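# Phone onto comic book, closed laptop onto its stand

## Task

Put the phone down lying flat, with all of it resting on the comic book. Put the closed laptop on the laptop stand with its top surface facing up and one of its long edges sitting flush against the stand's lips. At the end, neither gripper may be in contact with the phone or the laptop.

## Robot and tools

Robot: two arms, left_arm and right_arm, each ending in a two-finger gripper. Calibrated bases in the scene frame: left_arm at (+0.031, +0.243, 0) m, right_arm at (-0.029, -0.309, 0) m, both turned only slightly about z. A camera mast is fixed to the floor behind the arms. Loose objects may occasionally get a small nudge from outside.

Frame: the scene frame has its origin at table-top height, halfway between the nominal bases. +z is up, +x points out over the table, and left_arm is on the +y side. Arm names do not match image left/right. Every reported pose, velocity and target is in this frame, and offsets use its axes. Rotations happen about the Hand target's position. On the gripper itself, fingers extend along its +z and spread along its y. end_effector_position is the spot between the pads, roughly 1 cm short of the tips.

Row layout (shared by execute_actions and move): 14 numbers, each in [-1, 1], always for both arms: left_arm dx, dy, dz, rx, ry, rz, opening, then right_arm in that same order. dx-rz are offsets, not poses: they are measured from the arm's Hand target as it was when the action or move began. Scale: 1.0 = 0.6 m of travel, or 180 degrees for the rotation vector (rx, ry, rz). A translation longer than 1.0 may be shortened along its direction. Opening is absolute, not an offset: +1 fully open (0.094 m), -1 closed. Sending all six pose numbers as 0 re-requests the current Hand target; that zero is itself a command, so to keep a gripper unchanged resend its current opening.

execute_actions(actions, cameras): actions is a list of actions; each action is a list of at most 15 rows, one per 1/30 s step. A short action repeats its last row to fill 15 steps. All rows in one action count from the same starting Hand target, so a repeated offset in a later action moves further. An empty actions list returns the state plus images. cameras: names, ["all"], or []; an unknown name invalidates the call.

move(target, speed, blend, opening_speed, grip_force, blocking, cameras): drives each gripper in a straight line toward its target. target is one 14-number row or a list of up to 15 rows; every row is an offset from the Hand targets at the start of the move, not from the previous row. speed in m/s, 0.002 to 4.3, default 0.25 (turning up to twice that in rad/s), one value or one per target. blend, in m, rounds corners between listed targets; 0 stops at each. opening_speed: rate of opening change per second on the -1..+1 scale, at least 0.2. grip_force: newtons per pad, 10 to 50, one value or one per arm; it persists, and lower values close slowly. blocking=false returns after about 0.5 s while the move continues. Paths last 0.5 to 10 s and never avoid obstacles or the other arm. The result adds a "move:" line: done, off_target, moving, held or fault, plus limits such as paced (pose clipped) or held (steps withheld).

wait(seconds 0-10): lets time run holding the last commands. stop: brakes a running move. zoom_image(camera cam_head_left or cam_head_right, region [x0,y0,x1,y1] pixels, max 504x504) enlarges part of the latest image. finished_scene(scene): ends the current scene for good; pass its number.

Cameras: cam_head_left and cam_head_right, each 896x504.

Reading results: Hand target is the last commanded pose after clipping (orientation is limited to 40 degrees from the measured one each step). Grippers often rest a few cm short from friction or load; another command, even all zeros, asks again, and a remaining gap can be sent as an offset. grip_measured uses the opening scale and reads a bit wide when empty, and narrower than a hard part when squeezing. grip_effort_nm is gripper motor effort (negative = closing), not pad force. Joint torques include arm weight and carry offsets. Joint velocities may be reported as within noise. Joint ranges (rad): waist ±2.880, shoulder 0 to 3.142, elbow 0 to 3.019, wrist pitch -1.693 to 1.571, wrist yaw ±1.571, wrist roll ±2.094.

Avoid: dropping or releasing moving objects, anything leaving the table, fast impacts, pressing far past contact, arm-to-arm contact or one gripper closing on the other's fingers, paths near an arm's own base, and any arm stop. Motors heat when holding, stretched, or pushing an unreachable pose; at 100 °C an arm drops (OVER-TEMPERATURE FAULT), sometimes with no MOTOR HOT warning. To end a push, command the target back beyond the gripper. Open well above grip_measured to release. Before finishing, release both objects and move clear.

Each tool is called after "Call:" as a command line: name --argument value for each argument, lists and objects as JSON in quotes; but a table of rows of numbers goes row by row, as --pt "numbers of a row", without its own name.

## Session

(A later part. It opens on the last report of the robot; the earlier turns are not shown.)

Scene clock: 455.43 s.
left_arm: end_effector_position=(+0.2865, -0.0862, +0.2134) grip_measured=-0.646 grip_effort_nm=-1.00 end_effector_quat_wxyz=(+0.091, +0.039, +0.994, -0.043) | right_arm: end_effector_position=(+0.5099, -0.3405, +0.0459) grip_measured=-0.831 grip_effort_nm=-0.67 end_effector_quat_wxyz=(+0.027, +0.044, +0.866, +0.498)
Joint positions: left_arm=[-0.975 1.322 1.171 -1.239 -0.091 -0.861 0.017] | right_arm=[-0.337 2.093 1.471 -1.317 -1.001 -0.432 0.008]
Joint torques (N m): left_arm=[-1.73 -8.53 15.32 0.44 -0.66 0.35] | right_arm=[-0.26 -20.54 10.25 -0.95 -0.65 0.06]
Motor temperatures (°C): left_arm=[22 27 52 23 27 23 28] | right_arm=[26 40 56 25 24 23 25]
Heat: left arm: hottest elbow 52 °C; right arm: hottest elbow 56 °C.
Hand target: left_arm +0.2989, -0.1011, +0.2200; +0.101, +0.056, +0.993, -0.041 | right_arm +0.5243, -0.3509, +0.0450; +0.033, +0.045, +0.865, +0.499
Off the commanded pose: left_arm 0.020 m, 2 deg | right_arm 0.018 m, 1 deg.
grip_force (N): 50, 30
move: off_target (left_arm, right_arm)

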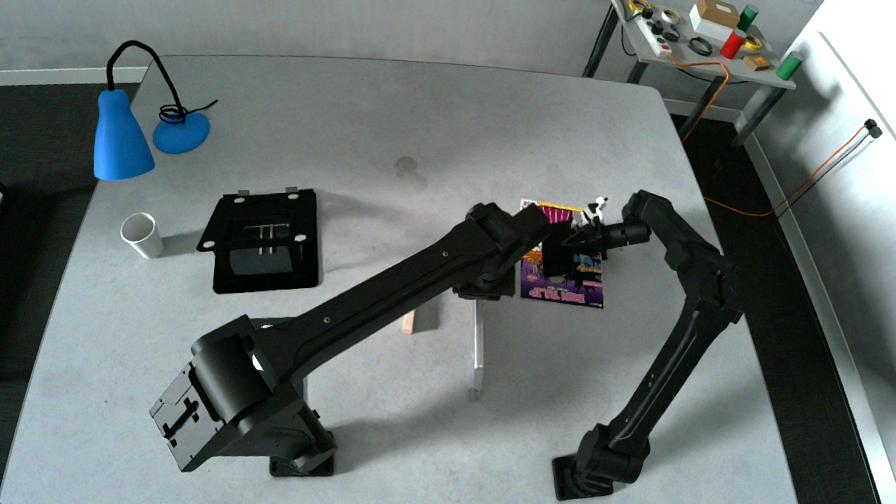

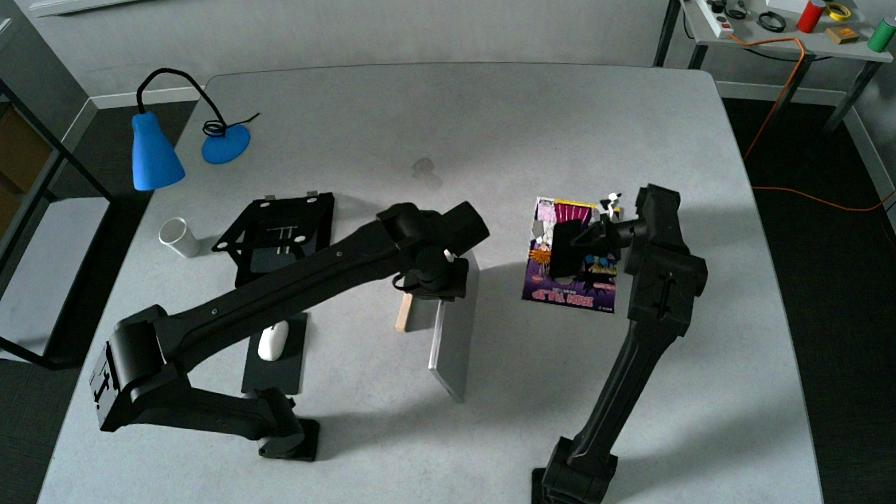

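Call:
move --pt "0 0 0.1333 0 0 0 -0.8 0 -0.0017 -0.021 0.011 -0.0013 0 -0.92" --pt "0 0 0.1333 0 0 0 -0.8 0 -0.0017 -0.021 0.011 -0.0013 0 -0.45" --speed 0.06 --opening_speed 0.4 --cameras '["cam_head_left", "cam_head_right"]'

Call:
zoom_image --camera "cam_head_left" --region '[470, 130, 690, 330]'

Call:
zoom_image --camera "cam_head_right" --region '[500, 130, 720, 330]'

Call:
zoom_image --camera "cam_head_right" --region '[300, 190, 520, 410]'

Scene clock: 483.43 s.
left_arm: end_effector_position=(+0.2785, -0.0710, +0.2223) grip_measured=-0.647 grip_effort_nm=-1.01 end_effector_quat_wxyz=(+0.047, +0.056, +0.997, +0.025) | right_arm: end_effector_position=(+0.5115, -0.3414, +0.0359) grip_measured=-0.452 grip_effort_nm=0.06 end_effector_quat_wxyz=(+0.031, +0.041, +0.856, +0.514)
Joint positions: left_arm=[-0.975 1.376 1.255 -1.43 -0.105 -0.834 0.017] | right_arm=[-0.344 2.129 1.482 -1.331 -1.034 -0.477 0.026]
Joint torques (N m): left_arm=[-1.44 -16.03 23.3 -0.42 -0.18 0.06] | right_arm=[-0.26 -20.78 9.76 -0.85 -0.52 0.11]
Heat: left arm: hottest elbow 51 °C; right arm: hottest elbow 52 °C.
Hand target: left_arm +0.2989, -0.1011, +0.2999; +0.101, +0.056, +0.993, -0.041 | right_arm +0.5243, -0.3520, +0.0324; +0.034, +0.045, +0.856, +0.514
Off the commanded pose: left_arm 0.086 m, 10 deg | right_arm 0.017 m, 1 deg.
grip_force (N): 50, 30
move: off_target (left_arm, right_arm); target 2's new opening was sent with right_arm's hand 0.019 m and 1 deg from that target

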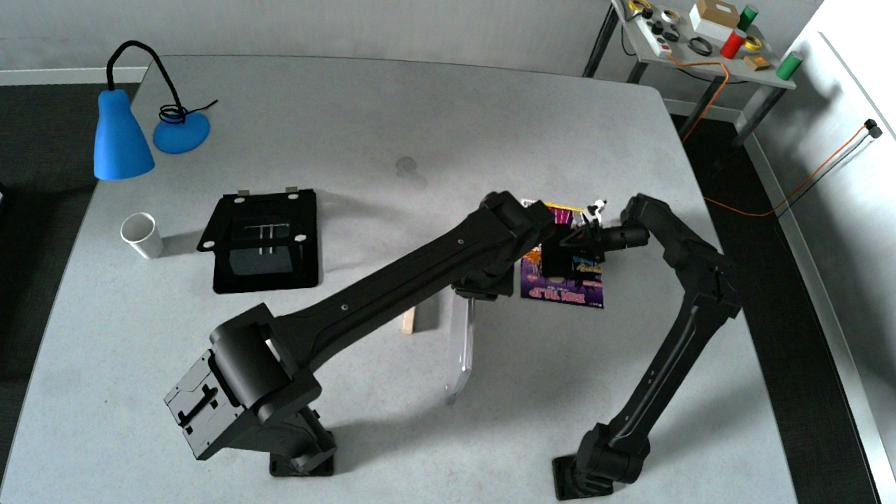

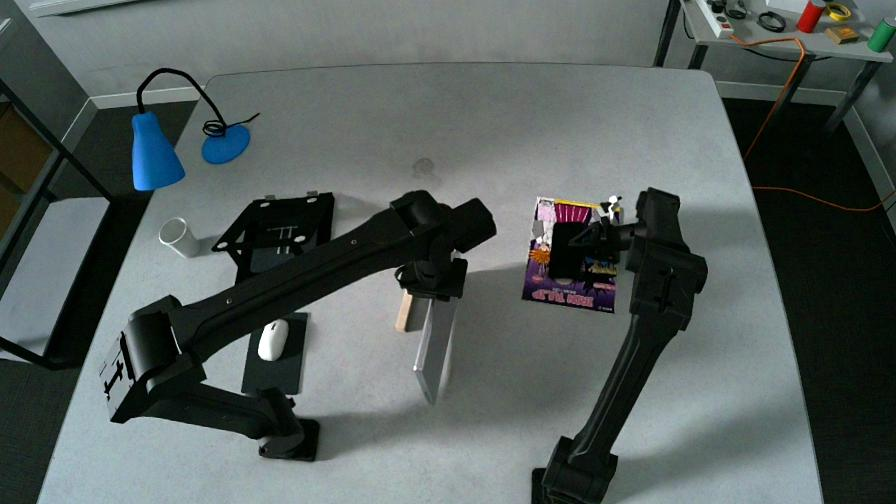

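Scaled by 2.291.

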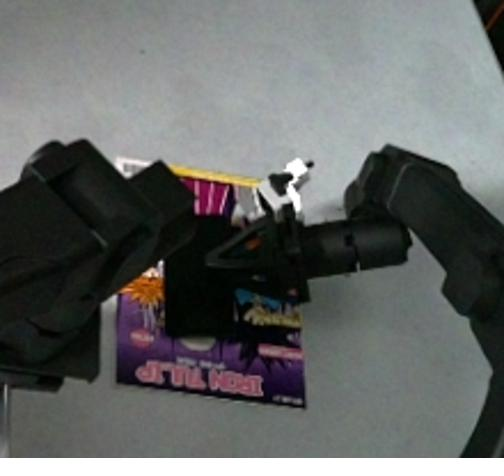

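Scaled by 2.291.

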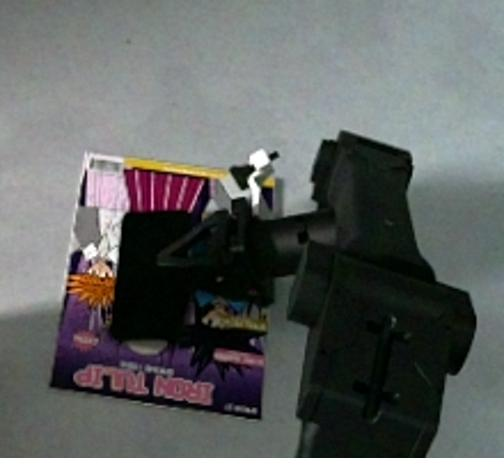

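Scaled by 2.291.

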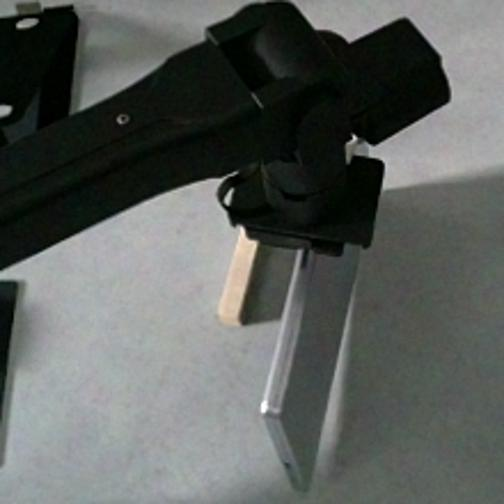

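Call:
move --pt "0 0 0.0667 0 0 0 -0.8 0 0 0 0 0 0 -0.2" --pt "0.0033 -0.005 0.15 -0.018 -0.013 0 -0.8 -0.01 -0.083 0 0 0 0 -0.2" --pt "0.02 -0.02 0.2167 -0.036 -0.026 0 -0.8 -0.02 -0.167 0.167 0 0 0 -0.2" --pt "0.102 -0.048 0.2335 -0.0328 -0.0308 0.0833 -0.8 -0.5105 -0.25 0.2593 -0.342 0.041 0 -0.2" --speed '[0.05, 0.06, 0.12, 0.22]' --blend '[0, 0.01, 0.02, 0]' --cameras '["cam_head_left", "cam_head_right"]'

Call:
zoom_image --camera "cam_head_left" --region '[470, 130, 690, 330]'

Call:
zoom_image --camera "cam_head_right" --region '[500, 130, 720, 330]'

Scene clock: 520.63 s.
left_arm: end_effector_position=(+0.3433, -0.1229, +0.3379) grip_measured=-0.647 grip_effort_nm=-1.00 end_effector_quat_wxyz=(+0.092, -0.057, +0.994, +0.010) | right_arm: end_effector_position=(+0.2226, -0.4997, +0.1919) grip_measured=-0.201 grip_effort_nm=0.06 end_effector_quat_wxyz=(-0.001, +0.050, +0.999, +0.001)
Joint positions: left_arm=[-0.95 1.556 1.747 -1.675 -0.164 -1.028 0.017] | right_arm=[-0.653 1.179 1.003 -1.398 -0.001 -0.547 0.038]
Joint torques (N m): left_arm=[-0.67 -21.42 25.21 0.39 -0.65 -0.06] | right_arm=[-0.32 -10.11 7.53 0.53 0.08 0.07]
Motor temperatures (°C): left_arm=[22 28 61 23 27 23 29] | right_arm=[26 41 51 25 24 23 25]
Heat: left arm: hottest elbow 61 °C; right arm: hottest elbow 51 °C.
Hand target: left_arm +0.3602, -0.1298, +0.4399; +0.156, -0.078, +0.982, -0.075 | right_arm +0.2180, -0.5019, +0.1879; +0.000, +0.052, +0.999, +0.000
Off the commanded pose: left_arm 0.104 m, 13 deg | right_arm 0.006 m, 0 deg.
joint sent to its limit (left arm) — joint 4 (wrist pitch), lower limit. The joint targets are off in position, not in orientation.
grip_force (N): 50, 30
move: off_target (left_arm)

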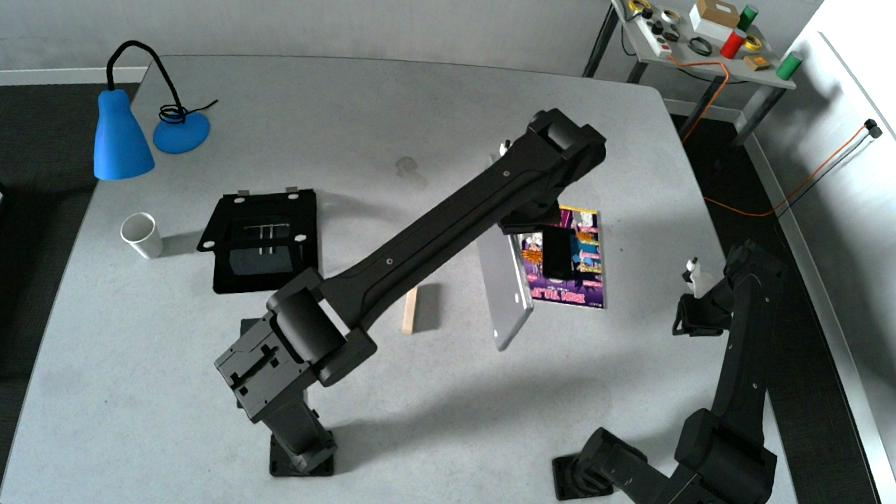

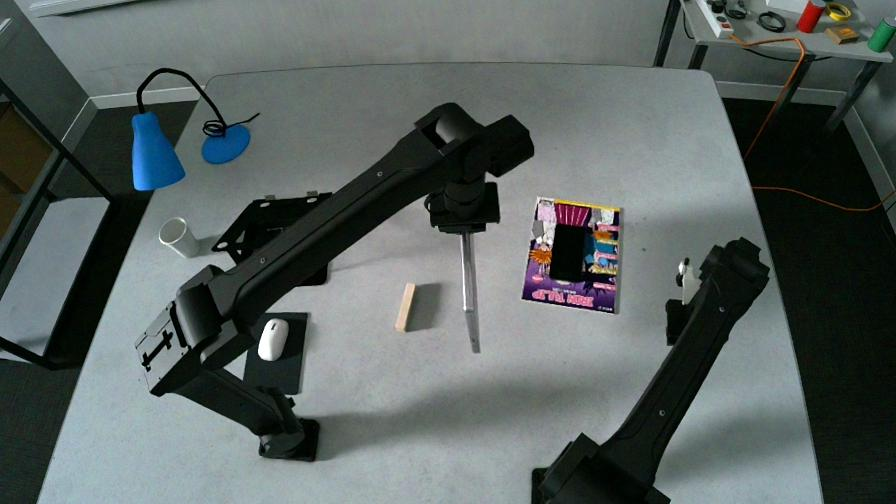

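Scaled by 2.291.

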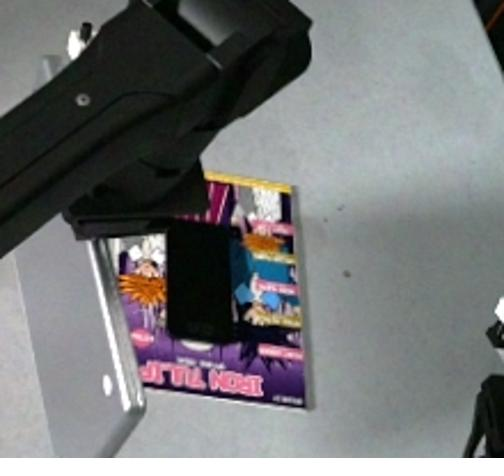

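Scaled by 2.291.

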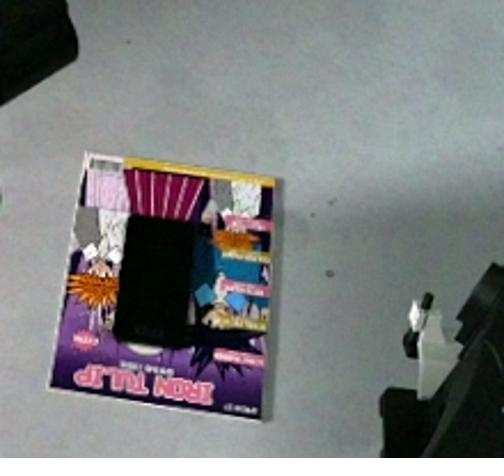

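Call:
move --pt "0.1497 0.0497 0 -0.0186 -0.0064 0.1605 -0.8 0 0 0 0 0 0 -0.2" --pt "0.2997 0.2163 -0.0165 -0.0372 -0.0129 0.321 -0.8 0 0 0 0 0 0 -0.2" --pt "0.36 0.3663 -0.0165 -0.0558 -0.0193 0.4815 -0.8 0 0 0 0 0 0 -0.2" --pt "0.3747 0.6 -0.0165 -0.0558 -0.0193 0.4815 -0.8 0 0 0 0 0 0 -0.2" --speed 0.17 --blend '[0.03, 0.03, 0.03, 0]' --cameras '["cam_head_left", "cam_head_right"]'

Call:
zoom_image --camera "cam_head_left" --region '[180, 100, 400, 300]'

Call:
zoom_image --camera "cam_head_right" --region '[200, 100, 420, 300]'

Scene clock: 552.87 s.
left_arm: end_effector_position=(+0.5761, +0.2276, +0.3131) grip_measured=-0.647 grip_effort_nm=-1.00 end_effector_quat_wxyz=(-0.120, +0.737, -0.663, -0.051) | right_arm: end_effector_position=(+0.2226, -0.4997, +0.1919) grip_measured=-0.201 grip_effort_nm=0.06 end_effector_quat_wxyz=(-0.001, +0.050, +0.999, +0.001)
Joint positions: left_arm=[-0.136 1.741 1.906 -1.676 -0.254 -1.775 0.017] | right_arm=[-0.653 1.179 1.003 -1.398 -0.001 -0.548 0.038]
Joint torques (N m): left_arm=[-1.44 -26.05 23.09 0.29 -0.87 0.02] | right_arm=[-0.32 -10.11 7.5 0.53 0.07 0.08]
Motor temperatures (°C): left_arm=[22 31 66 23 28 23 29] | right_arm=[26 38 50 25 24 23 25]
Heat: left arm: hottest elbow 66 °C; right arm: hottest elbow 50 °C.
Hand target: left_arm +0.5850, +0.2301, +0.4300; -0.185, +0.739, -0.647, +0.028 | right_arm +0.2180, -0.5019, +0.1879; +0.000, +0.052, +0.999, +0.000
Off the commanded pose: left_arm 0.117 m, 12 deg | right_arm 0.006 m, 0 deg.
joint sent to its limit (left arm) — joint 4 (wrist pitch), lower limit. The joint targets are off in position, not in orientation.
grip_force (N): 50, 30
move: off_target (left_arm)

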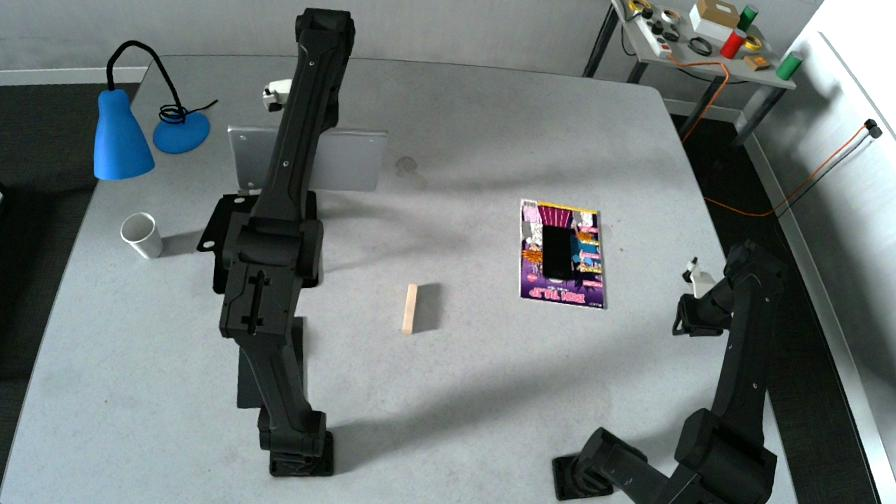

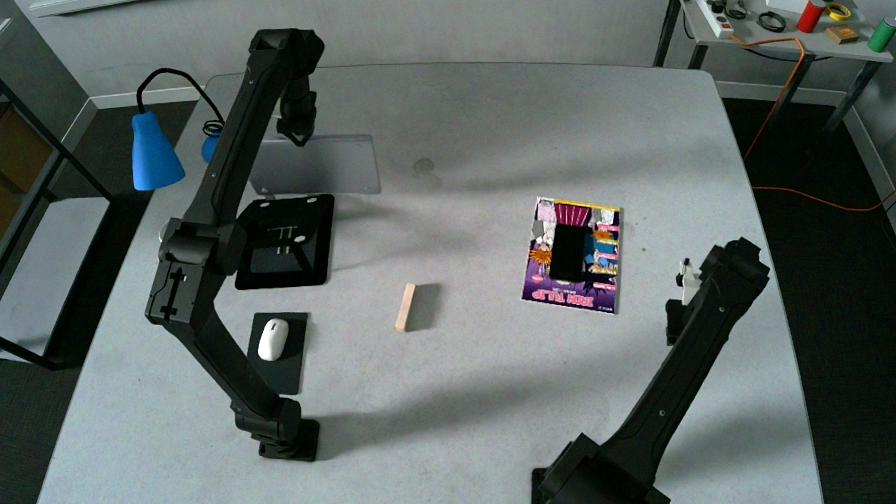

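Scaled by 2.291.

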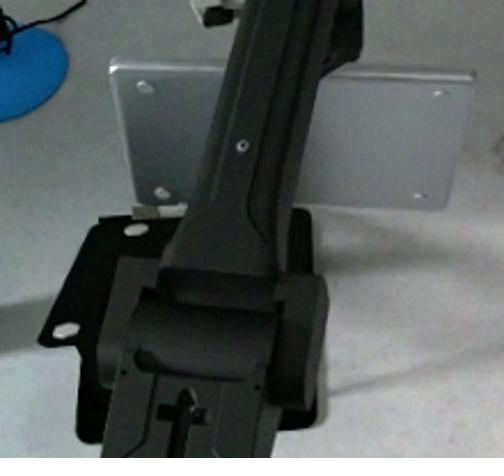

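Scaled by 2.291.

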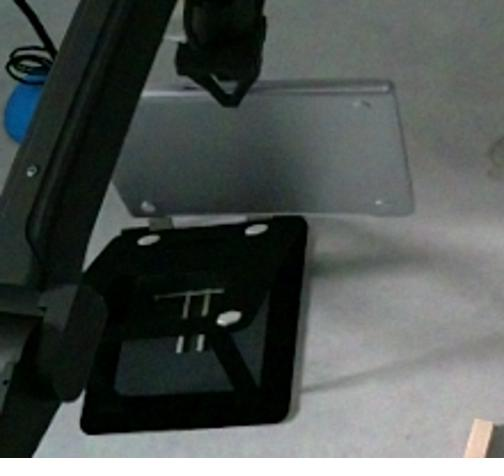

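Call:
move --target '[0.0117, 0.175, -0.0167, -0.0139, -0.0139, 0.0306, -0.8, 0, 0, 0, 0, 0, 0, -0.2]' --speed 0.12 --cameras '["cam_head_left", "cam_head_right"]'

Call:
zoom_image --camera "cam_head_left" --region '[180, 100, 400, 300]'

Call:
zoom_image --camera "cam_head_right" --region '[200, 100, 420, 300]'

Scene clock: 594.90 s.
left_arm: end_effector_position=(+0.5758, +0.3287, +0.3110) grip_measured=-0.647 grip_effort_nm=-1.01 end_effector_quat_wxyz=(-0.096, +0.776, -0.622, -0.034) | right_arm: end_effector_position=(+0.2226, -0.4997, +0.1919) grip_measured=-0.201 grip_effort_nm=0.06 end_effector_quat_wxyz=(-0.001, +0.050, +0.999, +0.001)
Joint positions: left_arm=[0.071 1.741 1.906 -1.648 -0.185 -1.683 0.017] | right_arm=[-0.653 1.179 1.003 -1.398 -0.001 -0.548 0.038]
Joint torques (N m): left_arm=[-1.08 -25.35 22.56 0.94 -0.63 0.11] | right_arm=[-0.38 -10.11 7.54 0.54 0.06 0.09]
Motor temperatures (°C): left_arm=[22 31 67 23 28 23 30] | right_arm=[26 36 49 25 24 23 25]
Heat: left arm: hottest elbow 67 °C; right arm: hottest elbow 49 °C.
Hand target: left_arm +0.5919, +0.3352, +0.4199; -0.184, +0.773, -0.606, +0.049 | right_arm +0.2180, -0.5019, +0.1879; +0.000, +0.052, +0.999, +0.000
Off the commanded pose: left_arm 0.110 m, 14 deg | right_arm 0.006 m, 0 deg.
grip_force (N): 50, 30
move: off_target (left_arm)

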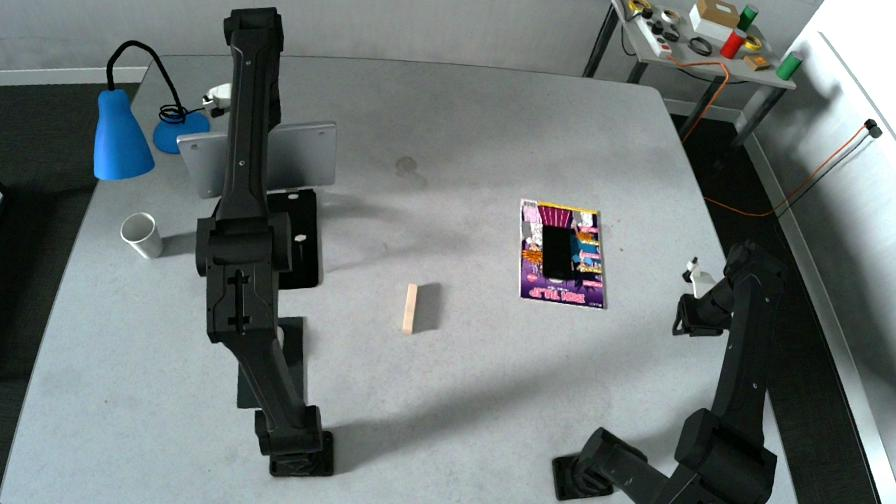

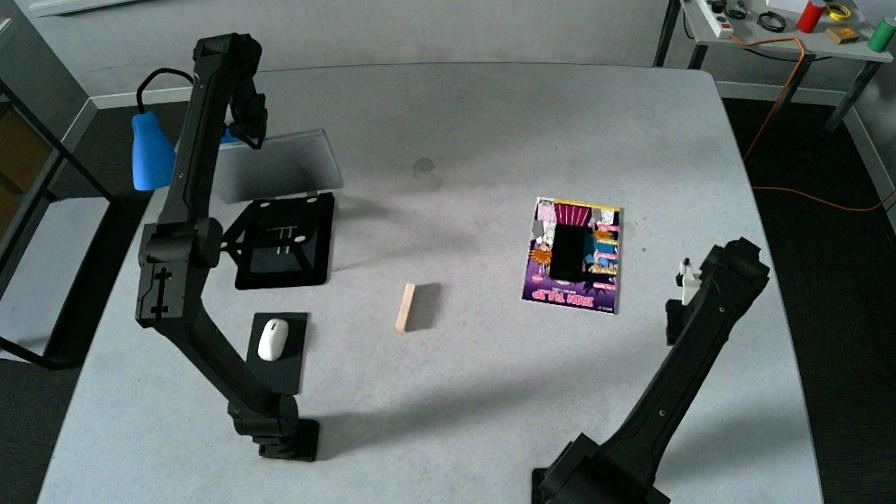

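Scaled by 2.291.

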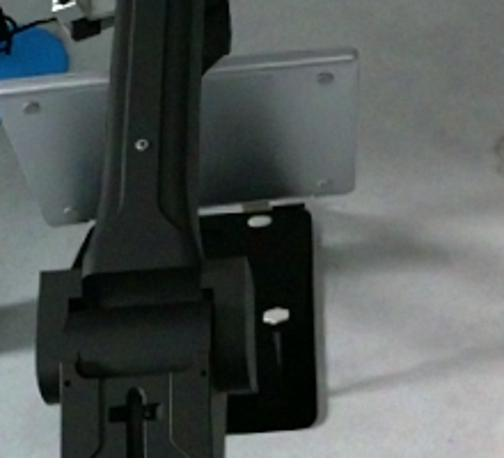

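Scaled by 2.291.

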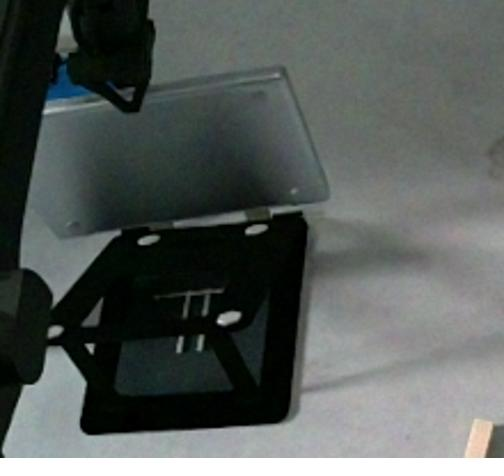

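Call:
move --target '[0.0083, 0.03, -0.1083, 0.0194, 0, -0.0056, -0.8, 0, 0, 0, 0, 0, 0, -0.2]' --speed 0.06 --cameras '["cam_head_left", "cam_head_right"]'

Call:
zoom_image --camera "cam_head_left" --region '[170, 100, 390, 300]'

Call:
zoom_image --camera "cam_head_right" --region '[200, 100, 420, 300]'

Scene clock: 617.70 s.
left_arm: end_effector_position=(+0.5963, +0.3421, +0.2682) grip_measured=-0.647 grip_effort_nm=-1.01 end_effector_quat_wxyz=(-0.135, +0.762, -0.633, -0.027) | right_arm: end_effector_position=(+0.2226, -0.4997, +0.1919) grip_measured=-0.201 grip_effort_nm=0.06 end_effector_quat_wxyz=(-0.001, +0.050, +0.999, +0.001)
Joint positions: left_arm=[0.078 1.741 1.784 -1.454 -0.226 -1.629 0.017] | right_arm=[-0.653 1.179 1.003 -1.398 -0.001 -0.548 0.038]
Joint torques (N m): left_arm=[-0.44 -27.46 14.8 1.62 -0.78 0.04] | right_arm=[-0.38 -9.99 7.53 0.53 0.06 0.09]
Motor temperatures (°C): left_arm=[22 32 67 23 28 23 30] | right_arm=[26 36 48 25 24 23 25]
Heat: left arm: hottest elbow 67 °C; right arm: hottest elbow 48 °C.
Hand target: left_arm +0.5970, +0.3531, +0.3550; -0.207, +0.761, -0.614, +0.032 | right_arm +0.2180, -0.5019, +0.1879; +0.000, +0.052, +0.999, +0.000
Off the commanded pose: left_arm 0.087 m, 11 deg | right_arm 0.006 m, 0 deg.
grip_force (N): 50, 30
move: off_target (left_arm)

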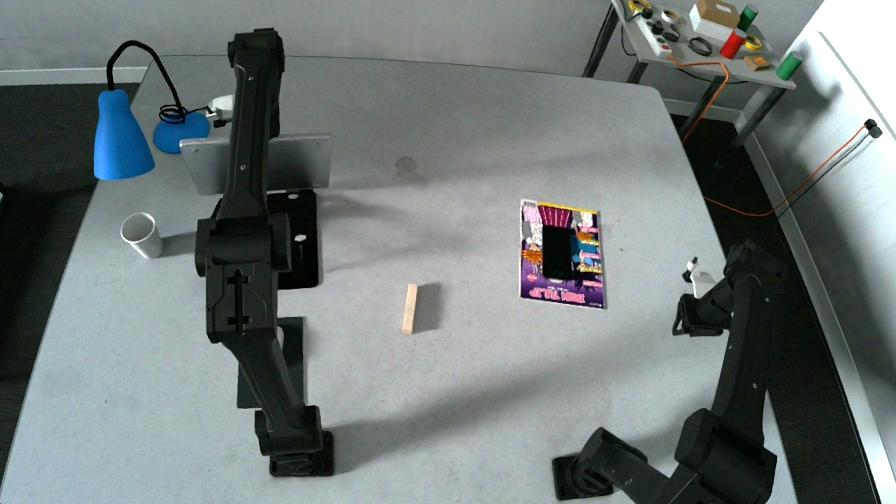

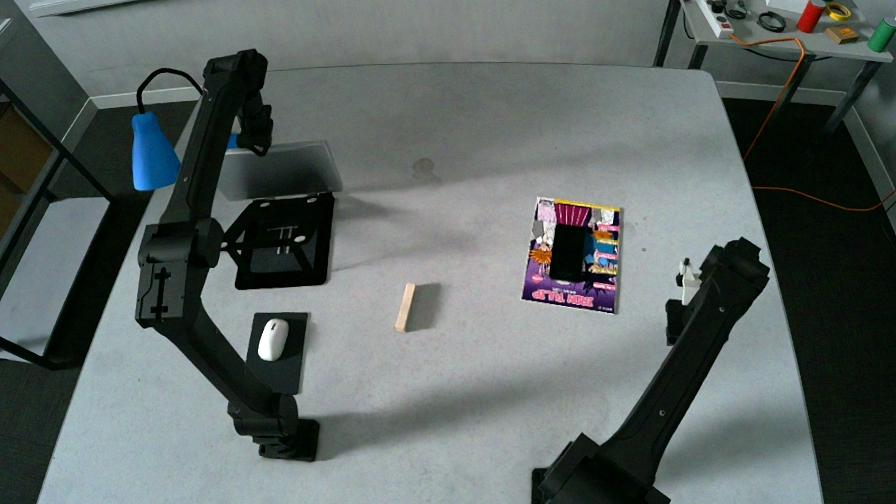

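Scaled by 2.291.

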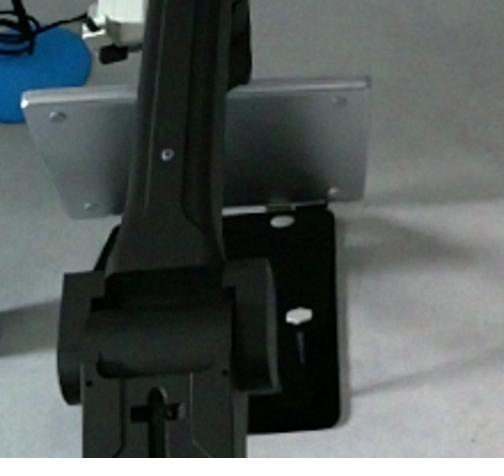

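Scaled by 2.291.

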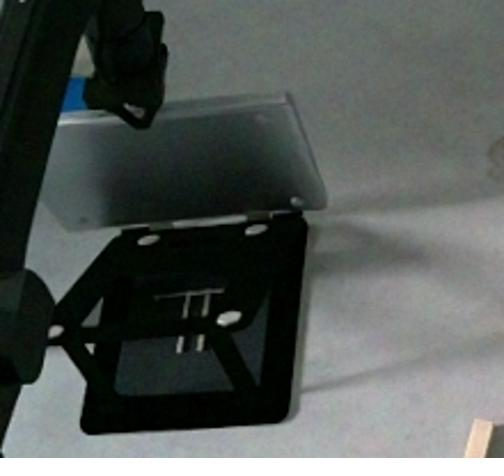

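Call:
move --target '[-0.02, 0.005, -0.08, 0, 0, 0, -0.8, 0, 0, 0, 0, 0, 0, -0.2]' --speed 0.05 --cameras '["cam_head_left", "cam_head_right"]'

Call:
zoom_image --camera "cam_head_left" --region '[170, 100, 390, 300]'

Call:
zoom_image --camera "cam_head_right" --region '[200, 100, 420, 300]'

Scene clock: 626.80 s.
left_arm: end_effector_position=(+0.5879, +0.3450, +0.2352) grip_measured=-0.647 grip_effort_nm=-1.01 end_effector_quat_wxyz=(-0.150, +0.764, -0.627, -0.012) | right_arm: end_effector_position=(+0.2226, -0.4997, +0.1919) grip_measured=-0.201 grip_effort_nm=0.06 end_effector_quat_wxyz=(-0.001, +0.050, +0.999, +0.001)
Joint positions: left_arm=[0.085 1.692 1.628 -1.304 -0.226 -1.631 0.017] | right_arm=[-0.653 1.179 1.003 -1.398 -0.001 -0.548 0.038]
Joint torques (N m): left_arm=[-0.44 -26.64 12.85 1.29 -0.69 0.19] | right_arm=[-0.44 -10.17 7.53 0.54 0.07 0.08]
Motor temperatures (°C): left_arm=[22 32 65 24 28 23 30] | right_arm=[26 36 48 25 24 23 25]
Heat: left arm: hottest elbow 65 °C; right arm: hottest elbow 48 °C.
Hand target: left_arm +0.5850, +0.3562, +0.3069; -0.207, +0.761, -0.614, +0.032 | right_arm +0.2180, -0.5019, +0.1879; +0.000, +0.052, +0.999, +0.000
Off the commanded pose: left_arm 0.073 m, 8 deg | right_arm 0.006 m, 0 deg.
grip_force (N): 50, 30
move: off_target (left_arm)

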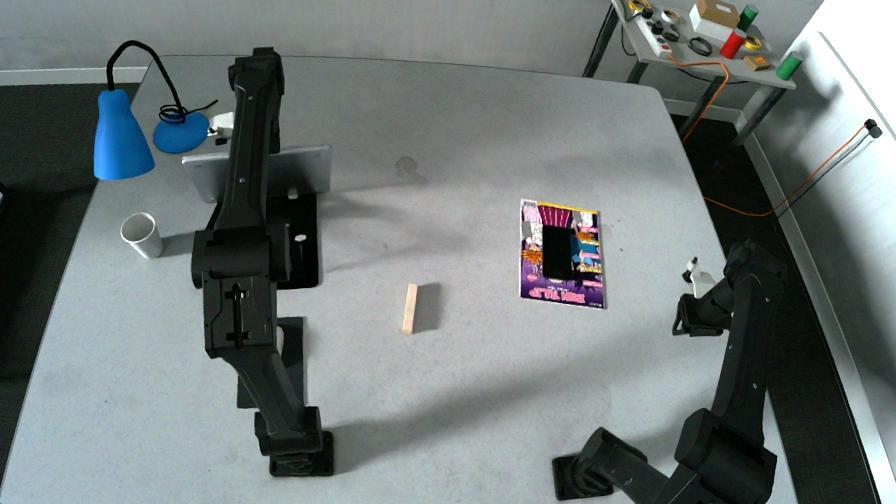

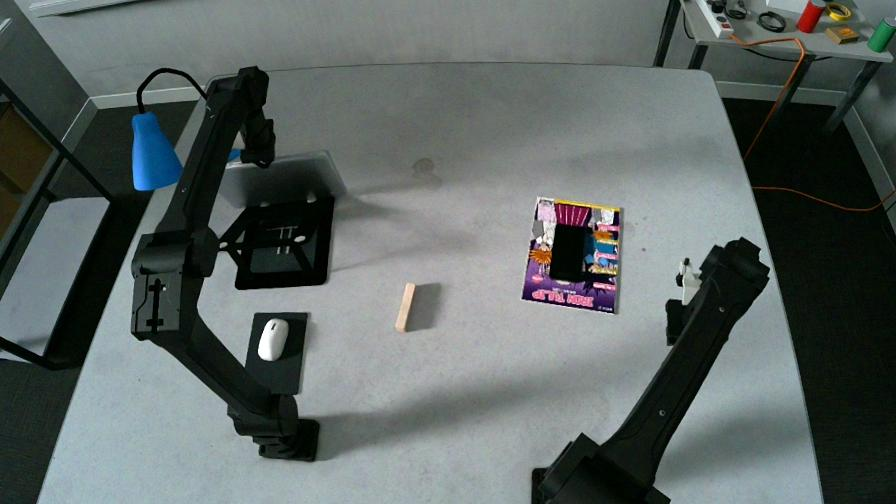

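Scaled by 2.291.

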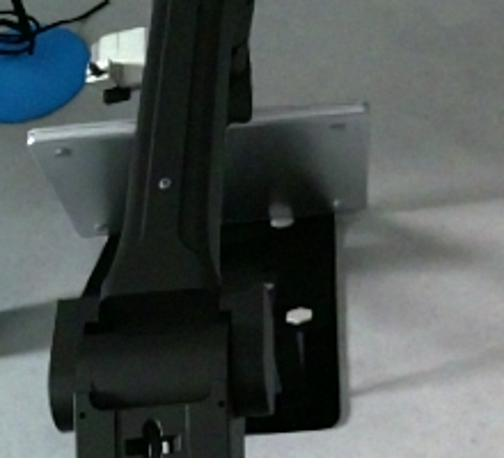

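Scaled by 2.291.

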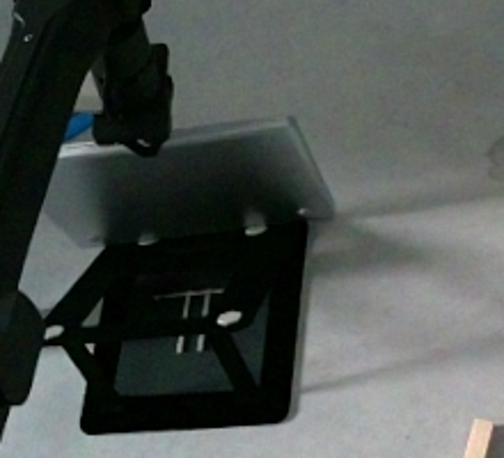

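Call:
zoom_image --camera "cam_head_right" --region '[220, 140, 350, 230]'

Call:
zoom_image --camera "cam_head_left" --region '[200, 150, 340, 250]'

Scaled by 3.877.

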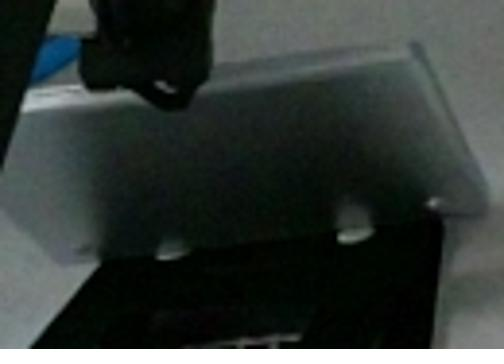

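Scaled by 3.600.

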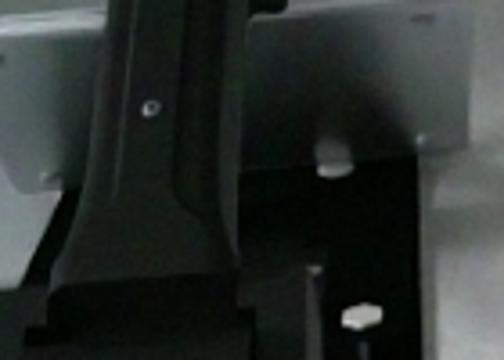

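Call:
move --target '[-0.025, 0, -0.05, 0, 0, 0, -0.8, 0, 0, 0, 0, 0, 0, -0.2]' --speed 0.05 --cameras '["cam_head_left", "cam_head_right"]'

Call:
zoom_image --camera "cam_head_right" --region '[220, 140, 350, 230]'

Call:
zoom_image --camera "cam_head_left" --region '[170, 130, 340, 250]'

Scene clock: 654.77 s.
left_arm: end_effector_position=(+0.5755, +0.3436, +0.2285) grip_measured=-0.647 grip_effort_nm=-1.01 end_effector_quat_wxyz=(-0.169, +0.763, -0.624, +0.006) | right_arm: end_effector_position=(+0.2226, -0.4997, +0.1919) grip_measured=-0.201 grip_effort_nm=0.06 end_effector_quat_wxyz=(-0.001, +0.050, +0.999, +0.001)
Joint positions: left_arm=[0.085 1.628 1.521 -1.208 -0.226 -1.629 0.017] | right_arm=[-0.653 1.179 1.003 -1.398 -0.001 -0.548 0.038]
Joint torques (N m): left_arm=[-0.09 -23.3 11.75 0.9 -0.63 0.19] | right_arm=[-0.32 -9.99 7.54 0.54 0.07 0.08]
Motor temperatures (°C): left_arm=[22 36 60 24 28 23 30] | right_arm=[26 36 48 25 24 23 25]
Heat: left arm: hottest elbow 60 °C; right arm: hottest elbow 48 °C.
Hand target: left_arm +0.5701, +0.3561, +0.2768; -0.207, +0.761, -0.614, +0.032 | right_arm +0.2180, -0.5019, +0.1879; +0.000, +0.052, +0.999, +0.000
Off the commanded pose: left_arm 0.050 m, 5 deg | right_arm 0.006 m, 0 deg.
grip_force (N): 50, 30
move: off_target (left_arm)

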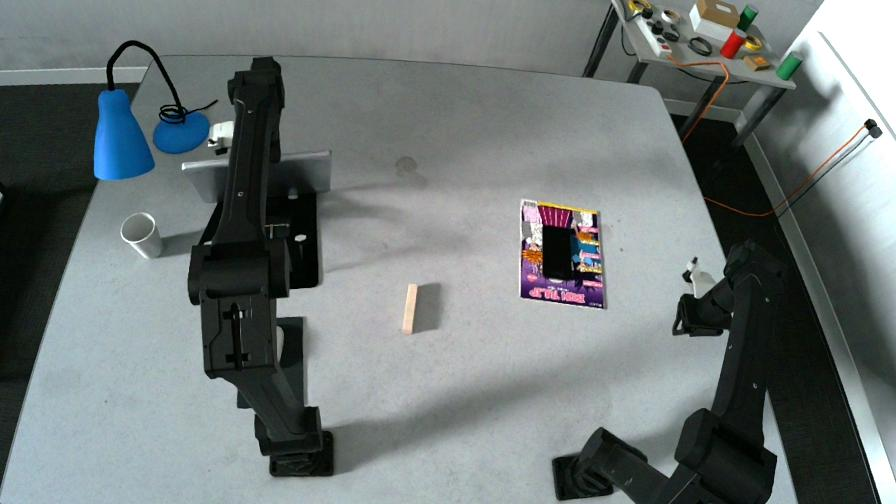

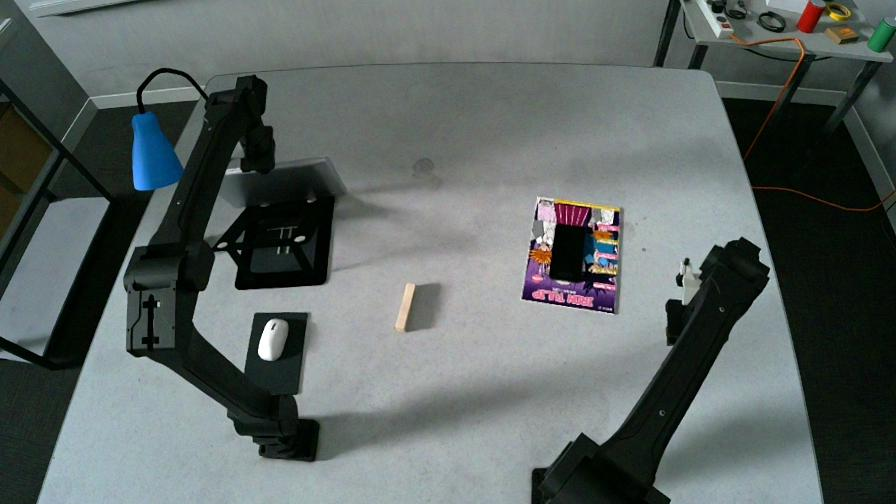

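Scaled by 3.877.

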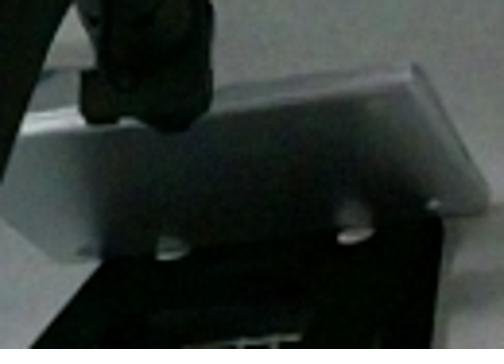

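Scaled by 2.965.

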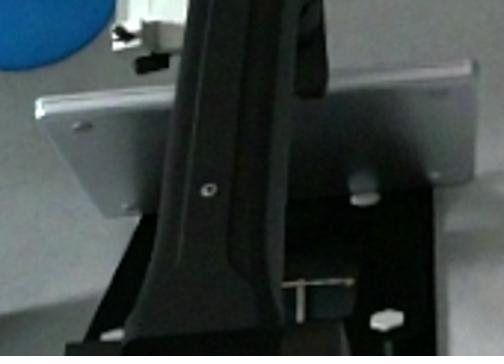

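Call:
move --pt "-0.0788 -0.0107 -0.044 0.0089 -0.0677 0 -0.8 0 0 0 0 0 0 -0.2" --pt "-0.1365 -0.0202 -0.1087 0.0168 -0.1282 0 -0.8 0 0 0 0 0 0 -0.2" --speed 0.06 --blend '[0.01, 0]' --cameras '["cam_head_left", "cam_head_right"]'

Call:
zoom_image --camera "cam_head_right" --region '[200, 140, 370, 250]'

Call:
zoom_image --camera "cam_head_left" --region '[170, 130, 340, 250]'

Scene clock: 680.97 s.
left_arm: end_effector_position=(+0.4927, +0.3338, +0.1792) grip_measured=-0.647 grip_effort_nm=-1.01 end_effector_quat_wxyz=(-0.317, +0.736, -0.578, +0.152) | right_arm: end_effector_position=(+0.2226, -0.4997, +0.1919) grip_measured=-0.201 grip_effort_nm=0.06 end_effector_quat_wxyz=(-0.001, +0.050, +0.999, +0.001)
Joint positions: left_arm=[0.085 1.233 0.849 -0.499 -0.224 -1.616 0.017] | right_arm=[-0.653 1.179 1.003 -1.398 -0.001 -0.548 0.038]
Joint torques (N m): left_arm=[0.21 -15.62 10.96 1.32 -0.62 0.09] | right_arm=[-0.38 -10.11 7.54 0.53 0.07 0.09]
Motor temperatures (°C): left_arm=[22 33 56 23 28 24 30] | right_arm=[26 35 48 25 24 23 25]
Heat: left arm: hottest elbow 56 °C; right arm: hottest elbow 48 °C.
Hand target: left_arm +0.4881, +0.3440, +0.2116; -0.345, +0.734, -0.560, +0.168 | right_arm +0.2180, -0.5019, +0.1879; +0.000, +0.052, +0.999, +0.000
Off the commanded pose: left_arm 0.034 m, 4 deg | right_arm 0.006 m, 0 deg.
grip_force (N): 50, 30
move: off_target (left_arm)

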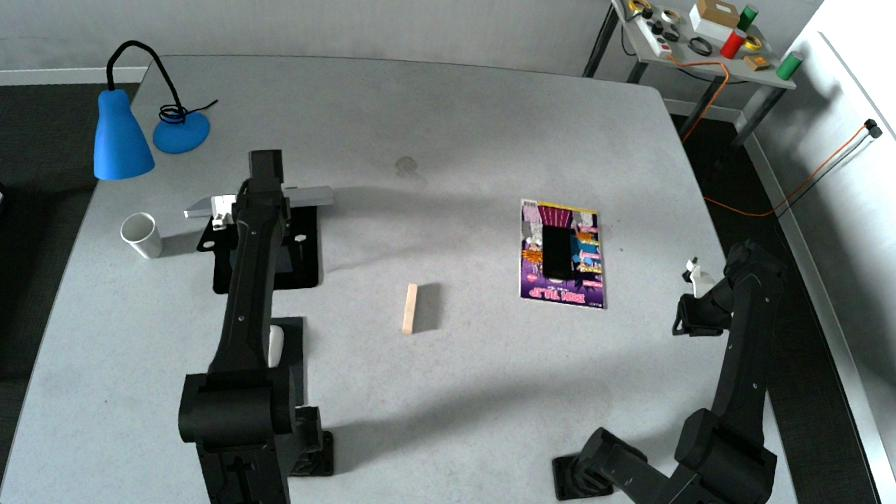

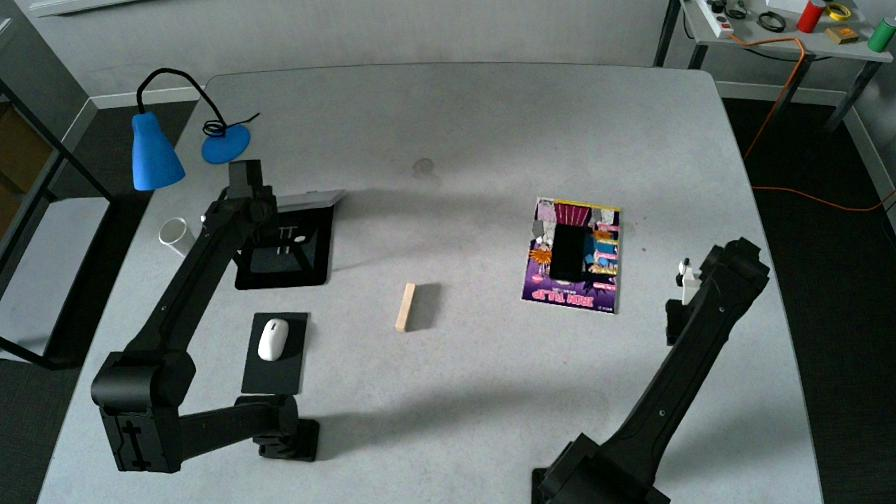

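Scaled by 2.965.

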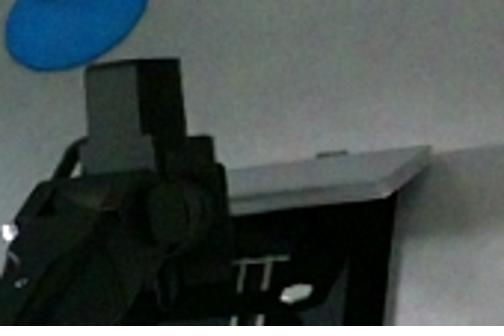

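Scaled by 2.965.

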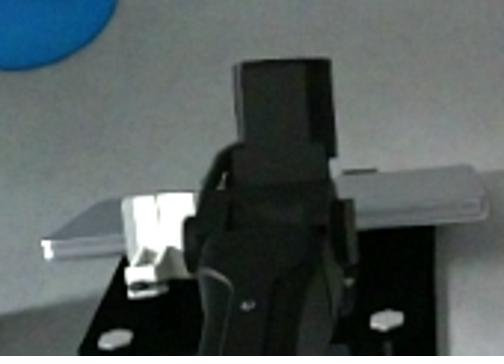

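Call:
move --target '[-0.0493, -0.0083, -0.0835, 0.0069, -0.0522, 0, -0.8, 0, 0, 0, 0, 0, 0, -0.2]' --speed 0.05 --cameras '["cam_head_left", "cam_head_right"]'

Call:
zoom_image --camera "cam_head_right" --region '[200, 140, 370, 250]'

Call:
zoom_image --camera "cam_head_left" --region '[170, 150, 340, 270]'

Scene clock: 689.70 s.
left_arm: end_effector_position=(+0.4638, +0.3305, +0.1462) grip_measured=-0.647 grip_effort_nm=-1.00 end_effector_quat_wxyz=(-0.381, +0.713, -0.548, +0.216) | right_arm: end_effector_position=(+0.2226, -0.4997, +0.1919) grip_measured=-0.201 grip_effort_nm=0.06 end_effector_quat_wxyz=(-0.001, +0.050, +0.999, +0.001)
Joint positions: left_arm=[0.085 1.147 0.587 -0.125 -0.224 -1.61 0.017] | right_arm=[-0.653 1.179 1.003 -1.398 -0.001 -0.548 0.038]
Joint torques (N m): left_arm=[0.09 -11.34 9.31 1.8 -0.66 0.04] | right_arm=[-0.38 -10.05 7.53 0.51 0.06 0.08]
Heat: left arm: hottest elbow 54 °C; right arm: hottest elbow 48 °C.
Hand target: left_arm +0.4586, +0.3390, +0.1615; -0.398, +0.714, -0.532, +0.221 | right_arm +0.2180, -0.5019, +0.1879; +0.000, +0.052, +0.999, +0.000
Off the commanded pose: left_arm 0.018 m, 3 deg | right_arm 0.006 m, 0 deg.
grip_force (N): 50, 30
move: off_target (left_arm)

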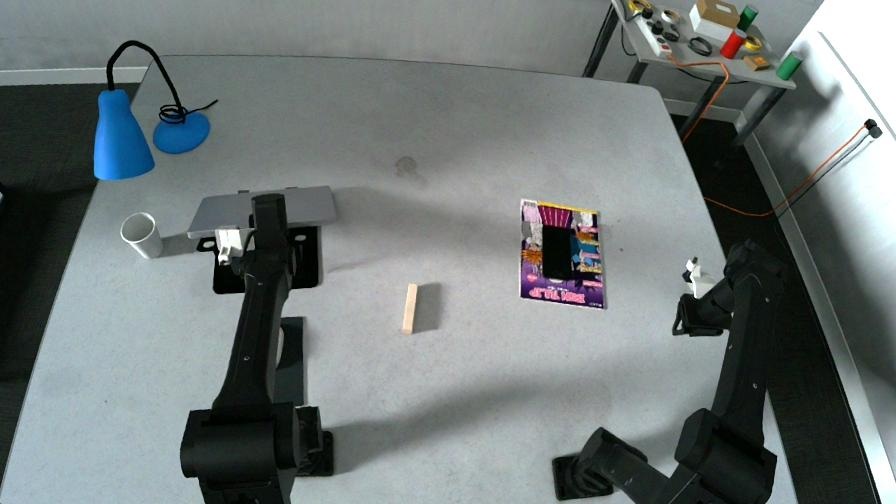

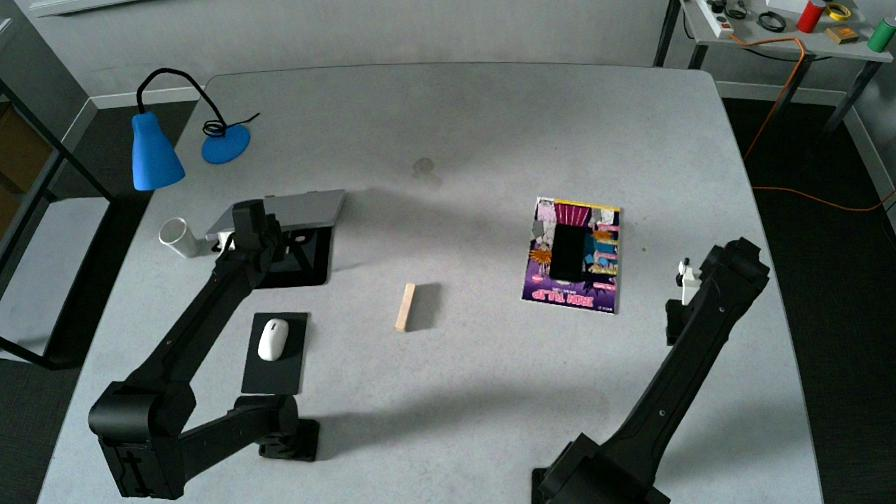

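Scaled by 2.965.

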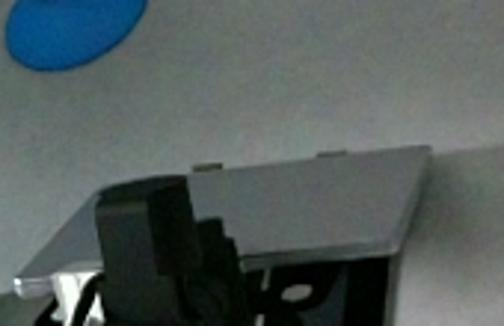

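Scaled by 2.965.

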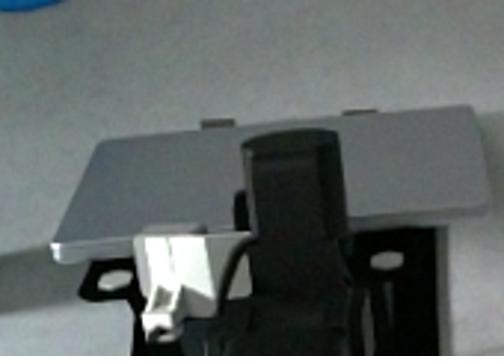

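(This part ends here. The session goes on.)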